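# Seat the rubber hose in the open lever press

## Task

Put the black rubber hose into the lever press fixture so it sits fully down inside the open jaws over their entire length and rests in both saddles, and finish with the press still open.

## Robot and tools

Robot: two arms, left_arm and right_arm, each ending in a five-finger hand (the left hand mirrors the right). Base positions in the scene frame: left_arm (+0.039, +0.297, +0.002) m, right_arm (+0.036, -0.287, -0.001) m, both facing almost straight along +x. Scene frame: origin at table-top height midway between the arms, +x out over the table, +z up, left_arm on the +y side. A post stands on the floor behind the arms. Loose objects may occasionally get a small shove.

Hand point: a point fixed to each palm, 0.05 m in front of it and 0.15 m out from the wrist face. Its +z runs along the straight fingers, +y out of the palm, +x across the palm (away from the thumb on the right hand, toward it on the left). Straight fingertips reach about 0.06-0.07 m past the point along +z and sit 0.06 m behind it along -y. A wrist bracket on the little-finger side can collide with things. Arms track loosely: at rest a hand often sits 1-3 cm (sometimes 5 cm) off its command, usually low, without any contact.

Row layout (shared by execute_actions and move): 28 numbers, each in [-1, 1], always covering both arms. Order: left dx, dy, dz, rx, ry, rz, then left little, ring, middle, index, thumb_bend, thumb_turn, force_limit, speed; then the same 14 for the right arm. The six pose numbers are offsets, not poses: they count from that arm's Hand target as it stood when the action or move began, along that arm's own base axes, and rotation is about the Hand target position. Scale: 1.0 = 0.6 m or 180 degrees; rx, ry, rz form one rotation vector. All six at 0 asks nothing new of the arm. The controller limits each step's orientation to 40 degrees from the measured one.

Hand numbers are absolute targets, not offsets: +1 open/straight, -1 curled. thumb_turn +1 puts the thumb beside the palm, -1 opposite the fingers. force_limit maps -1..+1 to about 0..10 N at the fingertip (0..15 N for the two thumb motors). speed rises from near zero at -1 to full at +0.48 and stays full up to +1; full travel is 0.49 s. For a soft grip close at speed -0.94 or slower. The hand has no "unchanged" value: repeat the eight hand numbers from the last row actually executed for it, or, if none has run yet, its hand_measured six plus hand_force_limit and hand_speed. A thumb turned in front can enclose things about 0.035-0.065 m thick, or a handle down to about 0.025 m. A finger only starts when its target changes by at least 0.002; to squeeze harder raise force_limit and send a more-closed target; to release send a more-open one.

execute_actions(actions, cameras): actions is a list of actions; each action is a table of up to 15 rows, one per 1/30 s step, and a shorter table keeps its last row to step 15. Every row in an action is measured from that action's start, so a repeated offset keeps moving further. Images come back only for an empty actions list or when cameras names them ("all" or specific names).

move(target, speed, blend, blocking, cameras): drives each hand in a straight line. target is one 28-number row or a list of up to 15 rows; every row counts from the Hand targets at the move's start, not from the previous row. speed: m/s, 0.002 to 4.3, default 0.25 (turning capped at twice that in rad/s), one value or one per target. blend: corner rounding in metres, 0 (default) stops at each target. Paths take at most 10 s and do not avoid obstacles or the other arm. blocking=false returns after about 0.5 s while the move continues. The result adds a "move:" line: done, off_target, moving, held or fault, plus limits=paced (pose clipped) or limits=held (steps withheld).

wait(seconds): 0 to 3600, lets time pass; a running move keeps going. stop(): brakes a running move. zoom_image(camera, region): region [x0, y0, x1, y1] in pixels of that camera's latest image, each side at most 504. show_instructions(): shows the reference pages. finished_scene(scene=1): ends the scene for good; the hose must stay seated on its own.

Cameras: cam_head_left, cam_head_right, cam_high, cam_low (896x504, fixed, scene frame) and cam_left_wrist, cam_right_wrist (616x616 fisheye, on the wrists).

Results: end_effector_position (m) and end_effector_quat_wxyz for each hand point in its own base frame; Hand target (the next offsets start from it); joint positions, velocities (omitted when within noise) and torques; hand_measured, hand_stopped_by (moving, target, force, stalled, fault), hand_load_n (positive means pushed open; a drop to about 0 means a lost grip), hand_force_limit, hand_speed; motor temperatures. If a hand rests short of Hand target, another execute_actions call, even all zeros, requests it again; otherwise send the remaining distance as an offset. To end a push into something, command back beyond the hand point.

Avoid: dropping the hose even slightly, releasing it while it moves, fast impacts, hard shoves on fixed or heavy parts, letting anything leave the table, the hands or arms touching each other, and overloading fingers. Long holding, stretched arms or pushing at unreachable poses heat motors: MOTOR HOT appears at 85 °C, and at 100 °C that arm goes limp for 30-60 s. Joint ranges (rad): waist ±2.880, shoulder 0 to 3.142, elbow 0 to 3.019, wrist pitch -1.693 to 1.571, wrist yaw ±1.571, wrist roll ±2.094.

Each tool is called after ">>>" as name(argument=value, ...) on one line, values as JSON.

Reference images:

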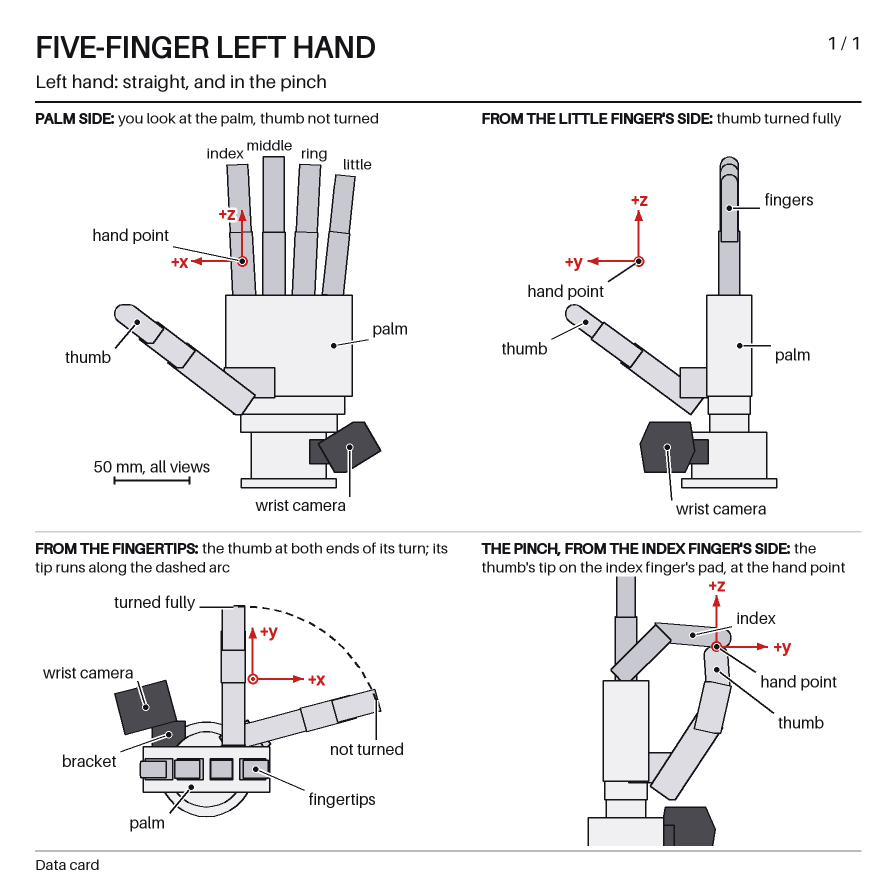

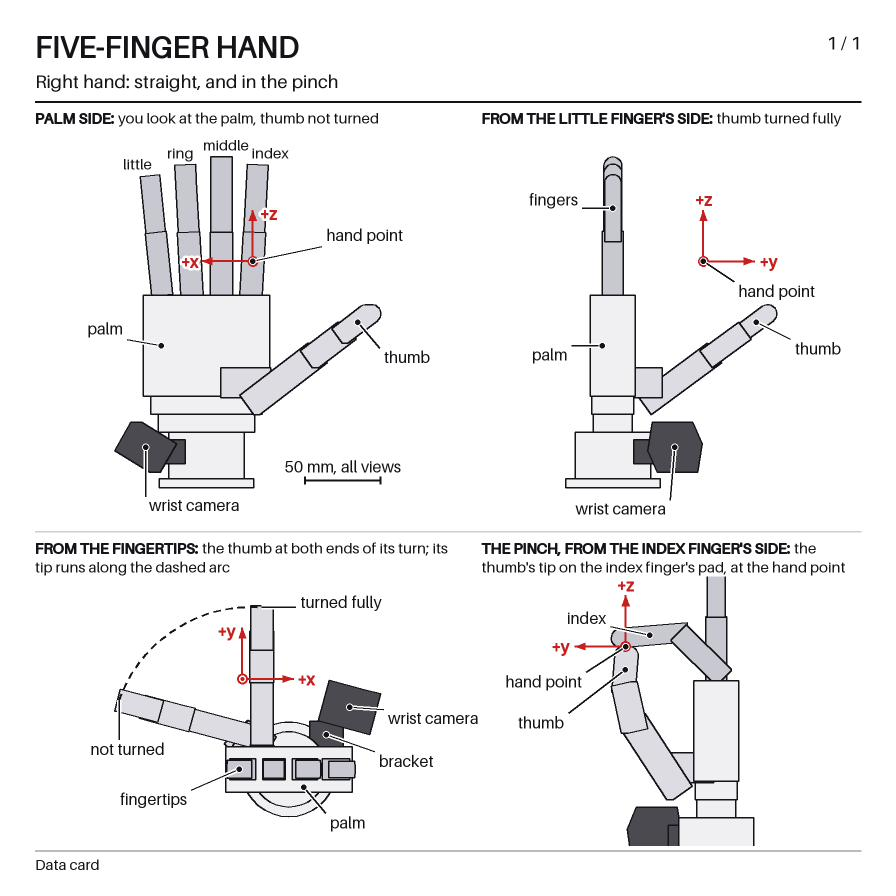

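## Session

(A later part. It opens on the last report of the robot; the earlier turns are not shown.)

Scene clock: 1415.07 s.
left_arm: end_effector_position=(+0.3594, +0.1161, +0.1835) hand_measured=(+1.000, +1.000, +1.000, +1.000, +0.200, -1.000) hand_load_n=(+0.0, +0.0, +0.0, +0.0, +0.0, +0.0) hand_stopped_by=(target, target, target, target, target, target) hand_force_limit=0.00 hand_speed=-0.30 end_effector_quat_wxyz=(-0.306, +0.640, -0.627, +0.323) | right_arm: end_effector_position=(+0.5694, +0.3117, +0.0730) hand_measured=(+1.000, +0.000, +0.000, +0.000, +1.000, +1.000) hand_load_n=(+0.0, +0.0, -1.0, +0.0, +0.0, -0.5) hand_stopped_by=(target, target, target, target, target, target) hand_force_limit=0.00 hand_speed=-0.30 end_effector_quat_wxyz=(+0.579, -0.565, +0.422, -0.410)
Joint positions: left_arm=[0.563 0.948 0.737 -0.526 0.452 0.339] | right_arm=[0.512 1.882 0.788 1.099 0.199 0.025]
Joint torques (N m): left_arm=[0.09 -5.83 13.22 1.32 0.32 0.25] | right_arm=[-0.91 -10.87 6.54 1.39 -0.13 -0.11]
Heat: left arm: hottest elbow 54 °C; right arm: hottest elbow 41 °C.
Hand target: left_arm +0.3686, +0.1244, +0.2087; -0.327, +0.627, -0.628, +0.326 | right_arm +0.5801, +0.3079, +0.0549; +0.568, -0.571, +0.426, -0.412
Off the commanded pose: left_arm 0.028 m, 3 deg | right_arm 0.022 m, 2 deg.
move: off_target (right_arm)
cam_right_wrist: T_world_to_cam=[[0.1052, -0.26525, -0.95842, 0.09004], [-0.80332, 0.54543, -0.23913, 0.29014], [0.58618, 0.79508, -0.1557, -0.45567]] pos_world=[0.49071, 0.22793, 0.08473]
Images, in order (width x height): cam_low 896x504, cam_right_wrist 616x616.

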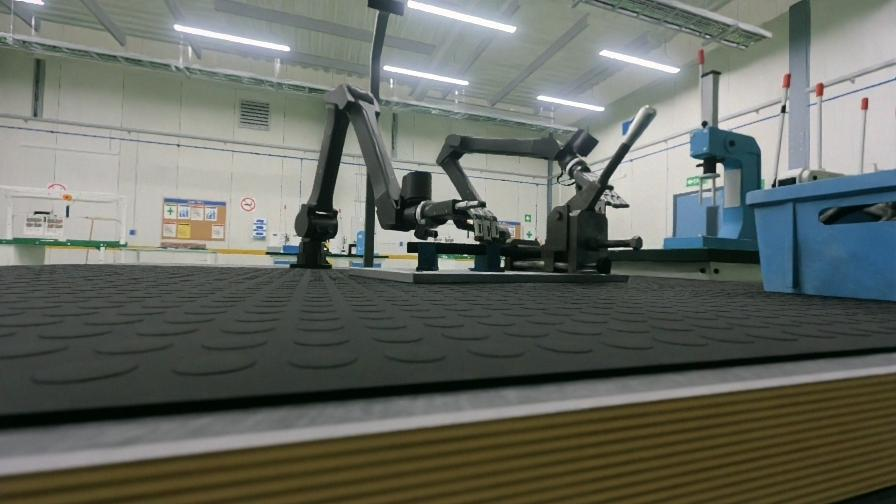

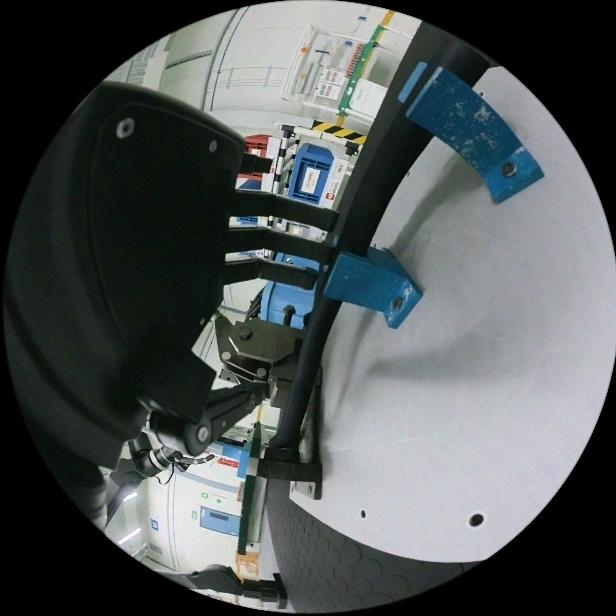

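>>> move(target=[0,0,0,0,0,0,1,1,1,1,0.2,-1,0,-0.3,-0.02,0,0.14,0,0,0,1,0,0,0,1,1,0,-0.3], cameras=["cam_right_wrist","cam_low","cam_high"], speed=0.08)

>>> zoom_image(camera="cam_right_wrist", region=[290, 80, 530, 320])

>>> zoom_image(camera="cam_low", region=[400, 215, 520, 275])

>>> zoom_image(camera="cam_low", region=[480, 215, 560, 275])

Scene clock: 1424.03 s.
left_arm: end_effector_position=(+0.3594, +0.1161, +0.1835) hand_measured=(+1.000, +1.000, +1.000, +1.000, +0.200, -1.000) hand_load_n=(+0.0, +0.0, +0.0, +0.0, +0.0, +0.0) hand_stopped_by=(target, target, target, target, target, target) hand_force_limit=0.00 hand_speed=-0.30 end_effector_quat_wxyz=(-0.306, +0.640, -0.627, +0.323) | right_arm: end_effector_position=(+0.5631, +0.3065, +0.1321) hand_measured=(+1.000, +0.000, +0.000, +0.000, +1.000, +1.000) hand_load_n=(+0.0, +0.0, +0.0, +0.0, +0.0, -0.5) hand_stopped_by=(target, target, target, target, target, target) hand_force_limit=0.00 hand_speed=-0.30 end_effector_quat_wxyz=(+0.569, -0.572, +0.428, -0.408)
Joint positions: left_arm=[0.563 0.948 0.737 -0.526 0.452 0.339] | right_arm=[0.512 1.694 0.788 0.885 0.206 0.025]
Joint torques (N m): left_arm=[0.21 -5.6 13.23 1.31 0.32 0.23] | right_arm=[0.09 -13.74 7.24 0.88 0.08 -0.11]
Heat: left arm: hottest elbow 54 °C; right arm: hottest elbow 41 °C.
Hand target: left_arm +0.3686, +0.1244, +0.2087; -0.327, +0.627, -0.628, +0.326 | right_arm +0.5681, +0.3079, +0.1388; +0.568, -0.571, +0.426, -0.412
Off the commanded pose: left_arm 0.028 m, 3 deg | right_arm 0.009 m, 1 deg.
move: done
cam_right_wrist: T_world_to_cam=[[0.08095, -0.27849, -0.95702, 0.16351], [-0.80482, 0.54815, -0.22759, 0.30048], [0.58798, 0.78865, -0.17976, -0.43455]] pos_world=[0.4841, 0.22353, 0.14675]
Images, in order (width x height): cam_high 896x504, cam_low 896x504, cam_right_wrist 616x616.

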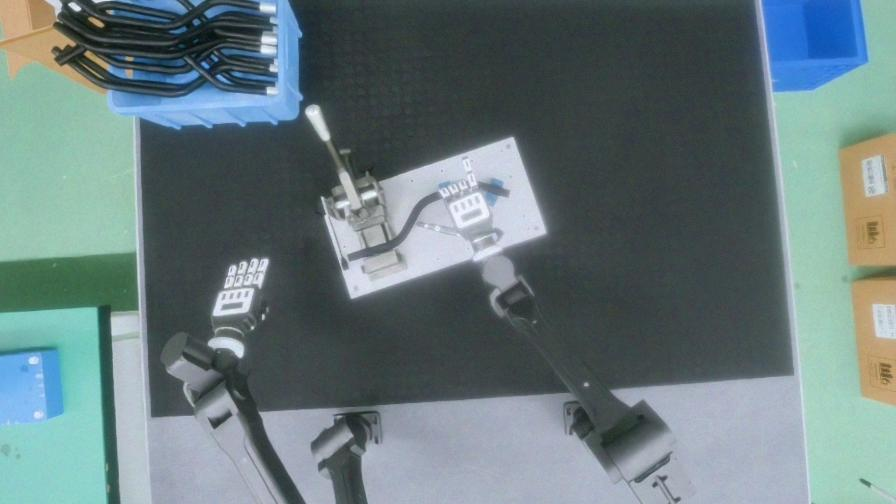

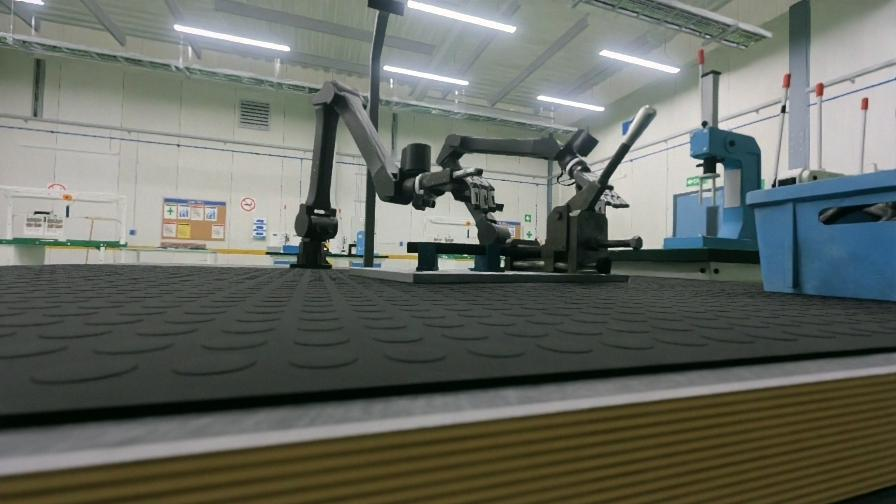

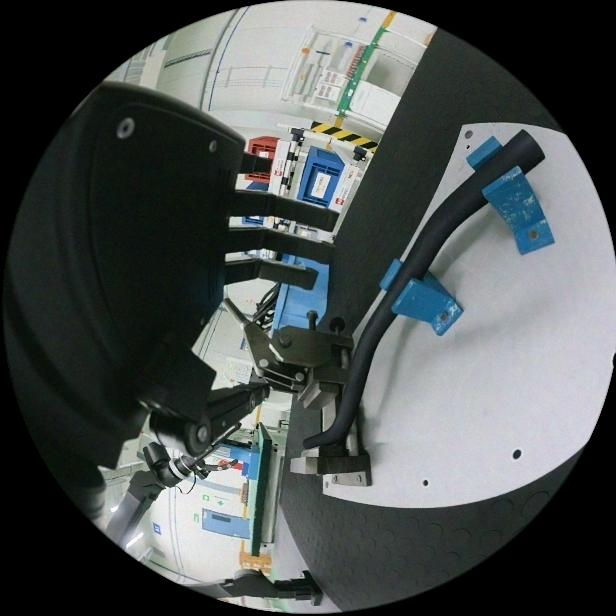

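Scaled by 2.100 from the camera's image (finer frame: 880x880).

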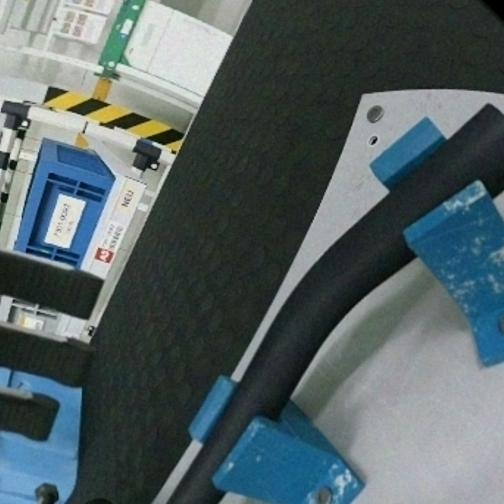

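Scaled by 4.200 from the camera's image (finer frame: 1280x720).

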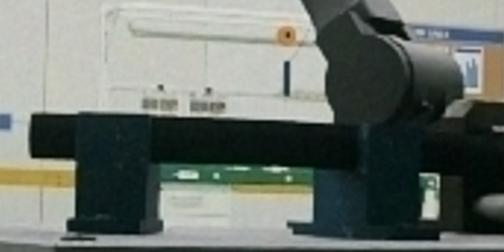

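Scaled by 6.300 from the camera's image (finer frame: 1280x720).

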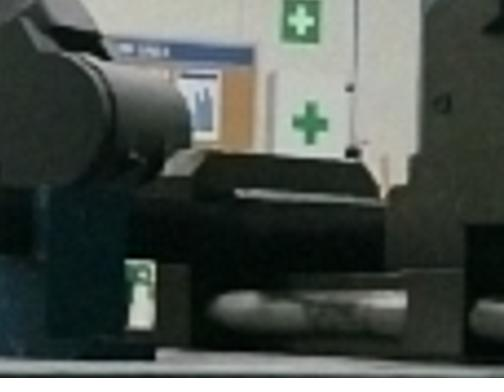

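>>> zoom_image(camera="cam_right_wrist", region=[290, 370, 390, 500])

>>> zoom_image(camera="cam_high", region=[325, 195, 425, 285])

Scaled by 3.877 from the camera's image (finer frame: 880x880).

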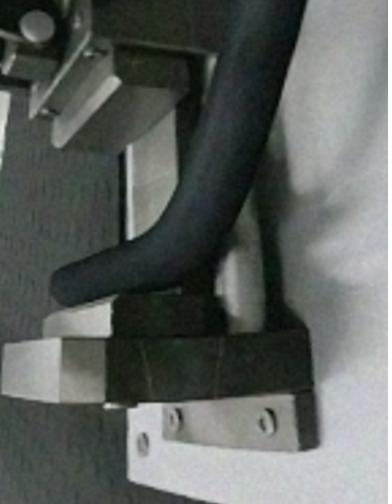

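Scaled by 5.040 from the camera's image (finer frame: 1280x720).

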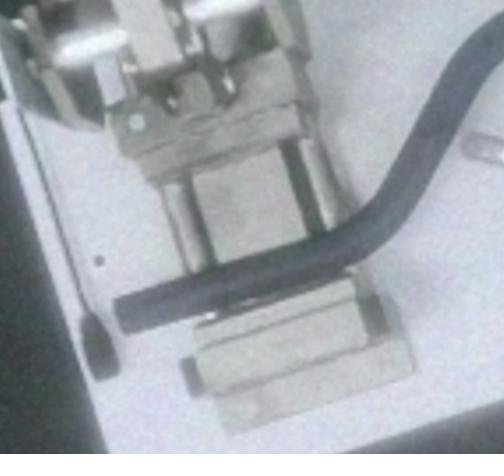

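>>> move(target=[0,0,0,0,0,0,1,1,1,1,0.2,-1,0,-0.3,-0.2,-0.1,0.12,0,0,0,1,0,0,0,1,1,0,-0.3], cameras=["cam_high","cam_head_left","cam_low"], speed=0.2)

>>> zoom_image(camera="cam_high", region=[320, 150, 540, 300])

>>> zoom_image(camera="cam_head_left", region=[290, 180, 470, 290])

>>> zoom_image(camera="cam_low", region=[400, 215, 580, 285])

Scene clock: 1470.27 s.
left_arm: end_effector_position=(+0.3594, +0.1161, +0.1835) hand_measured=(+1.000, +1.000, +1.000, +1.000, +0.200, -1.000) hand_load_n=(+0.0, +0.0, +0.0, +0.0, +0.0, +0.0) hand_stopped_by=(target, target, target, target, target, target) hand_force_limit=0.00 hand_speed=-0.30 end_effector_quat_wxyz=(-0.306, +0.640, -0.627, +0.323) | right_arm: end_effector_position=(+0.4541, +0.2443, +0.2258) hand_measured=(+1.000, +0.000, +0.000, +0.000, +1.000, +1.000) hand_load_n=(+0.0, +0.0, +0.0, +0.0, +0.0, -0.5) hand_stopped_by=(target, target, target, target, target, target) hand_force_limit=0.00 hand_speed=-0.30 end_effector_quat_wxyz=(+0.579, -0.556, +0.426, -0.418)
Joint positions: left_arm=[0.563 0.948 0.737 -0.526 0.452 0.339] | right_arm=[0.518 1.166 0.536 0.65 0.226 0.025]
Joint torques (N m): left_arm=[0.32 -5.54 13.19 1.25 0.33 0.26] | right_arm=[1.14 -6.18 6.57 0.87 0.06 -0.11]
Heat: left arm: hottest elbow 54 °C; right arm: hottest elbow 41 °C.
Hand target: left_arm +0.3686, +0.1244, +0.2087; -0.327, +0.627, -0.628, +0.326 | right_arm +0.4480, +0.2480, +0.2109; +0.568, -0.571, +0.425, -0.412
Off the commanded pose: left_arm 0.028 m, 3 deg | right_arm 0.017 m, 2 deg.
move: off_target (right_arm)
Images, in order (width x height): cam_head_left 896x504, cam_high 896x504, cam_low 896x504.

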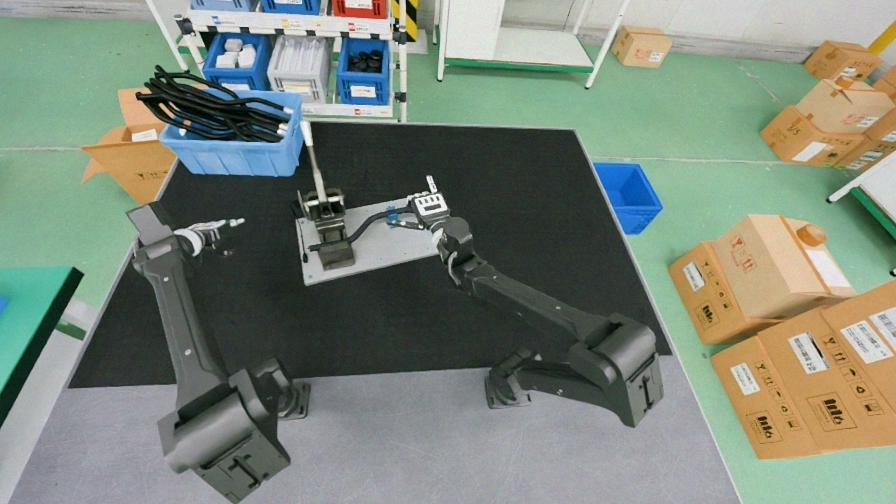

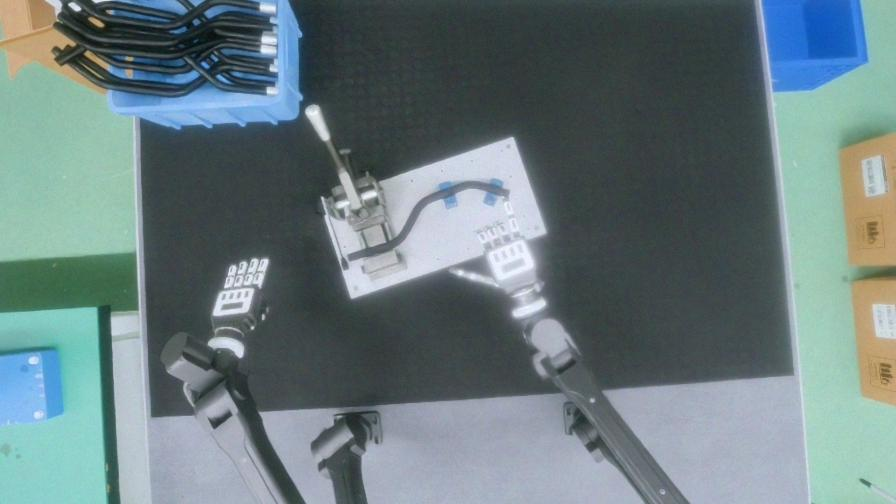

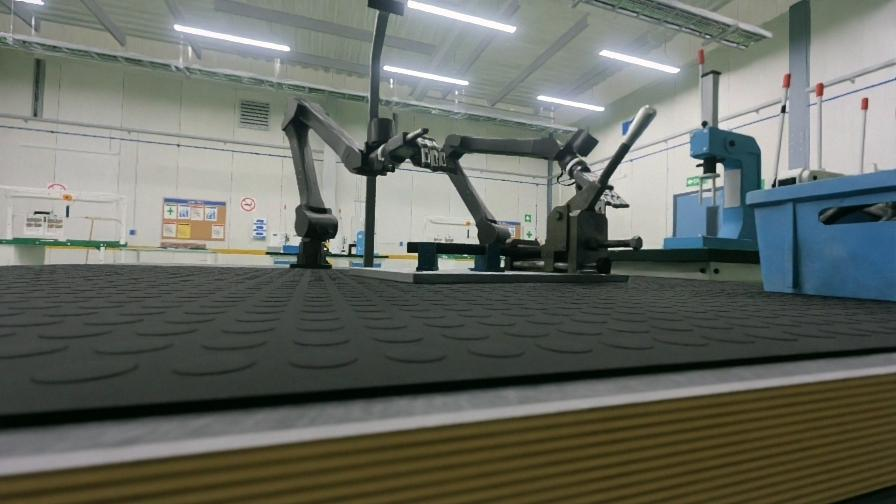

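Scaled by 2.291 from the camera's image (finer frame: 1280x720).

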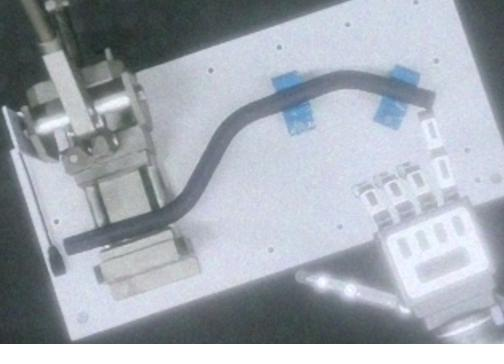

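Scaled by 2.800 from the camera's image (finer frame: 1280x720).

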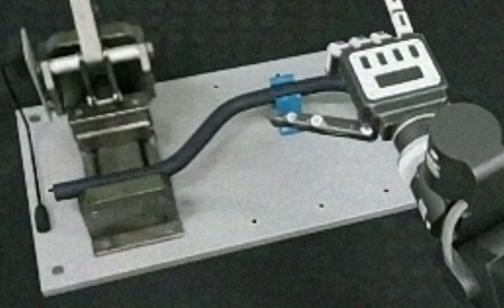

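Scaled by 2.800 from the camera's image (finer frame: 1280x720).

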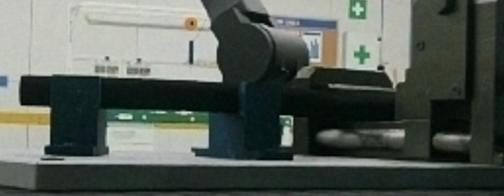

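>>> zoom_image(camera="cam_head_left", region=[300, 220, 370, 280])

>>> zoom_image(camera="cam_low", region=[500, 225, 560, 275])

Scaled by 7.200 from the camera's image (finer frame: 1280x720).

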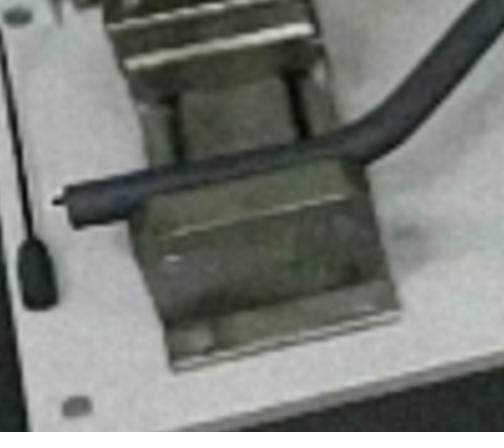

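Scaled by 8.400 from the camera's image (finer frame: 1280x720).

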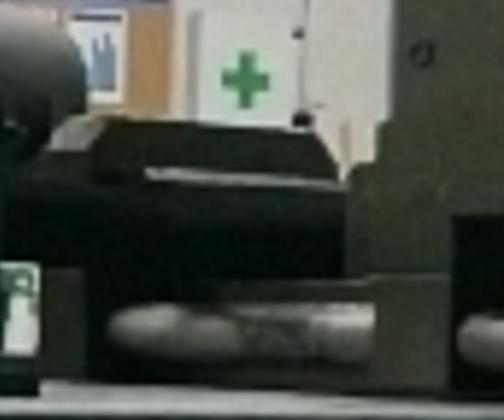

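>>> finished_scene()

The scene is finished: the task was done.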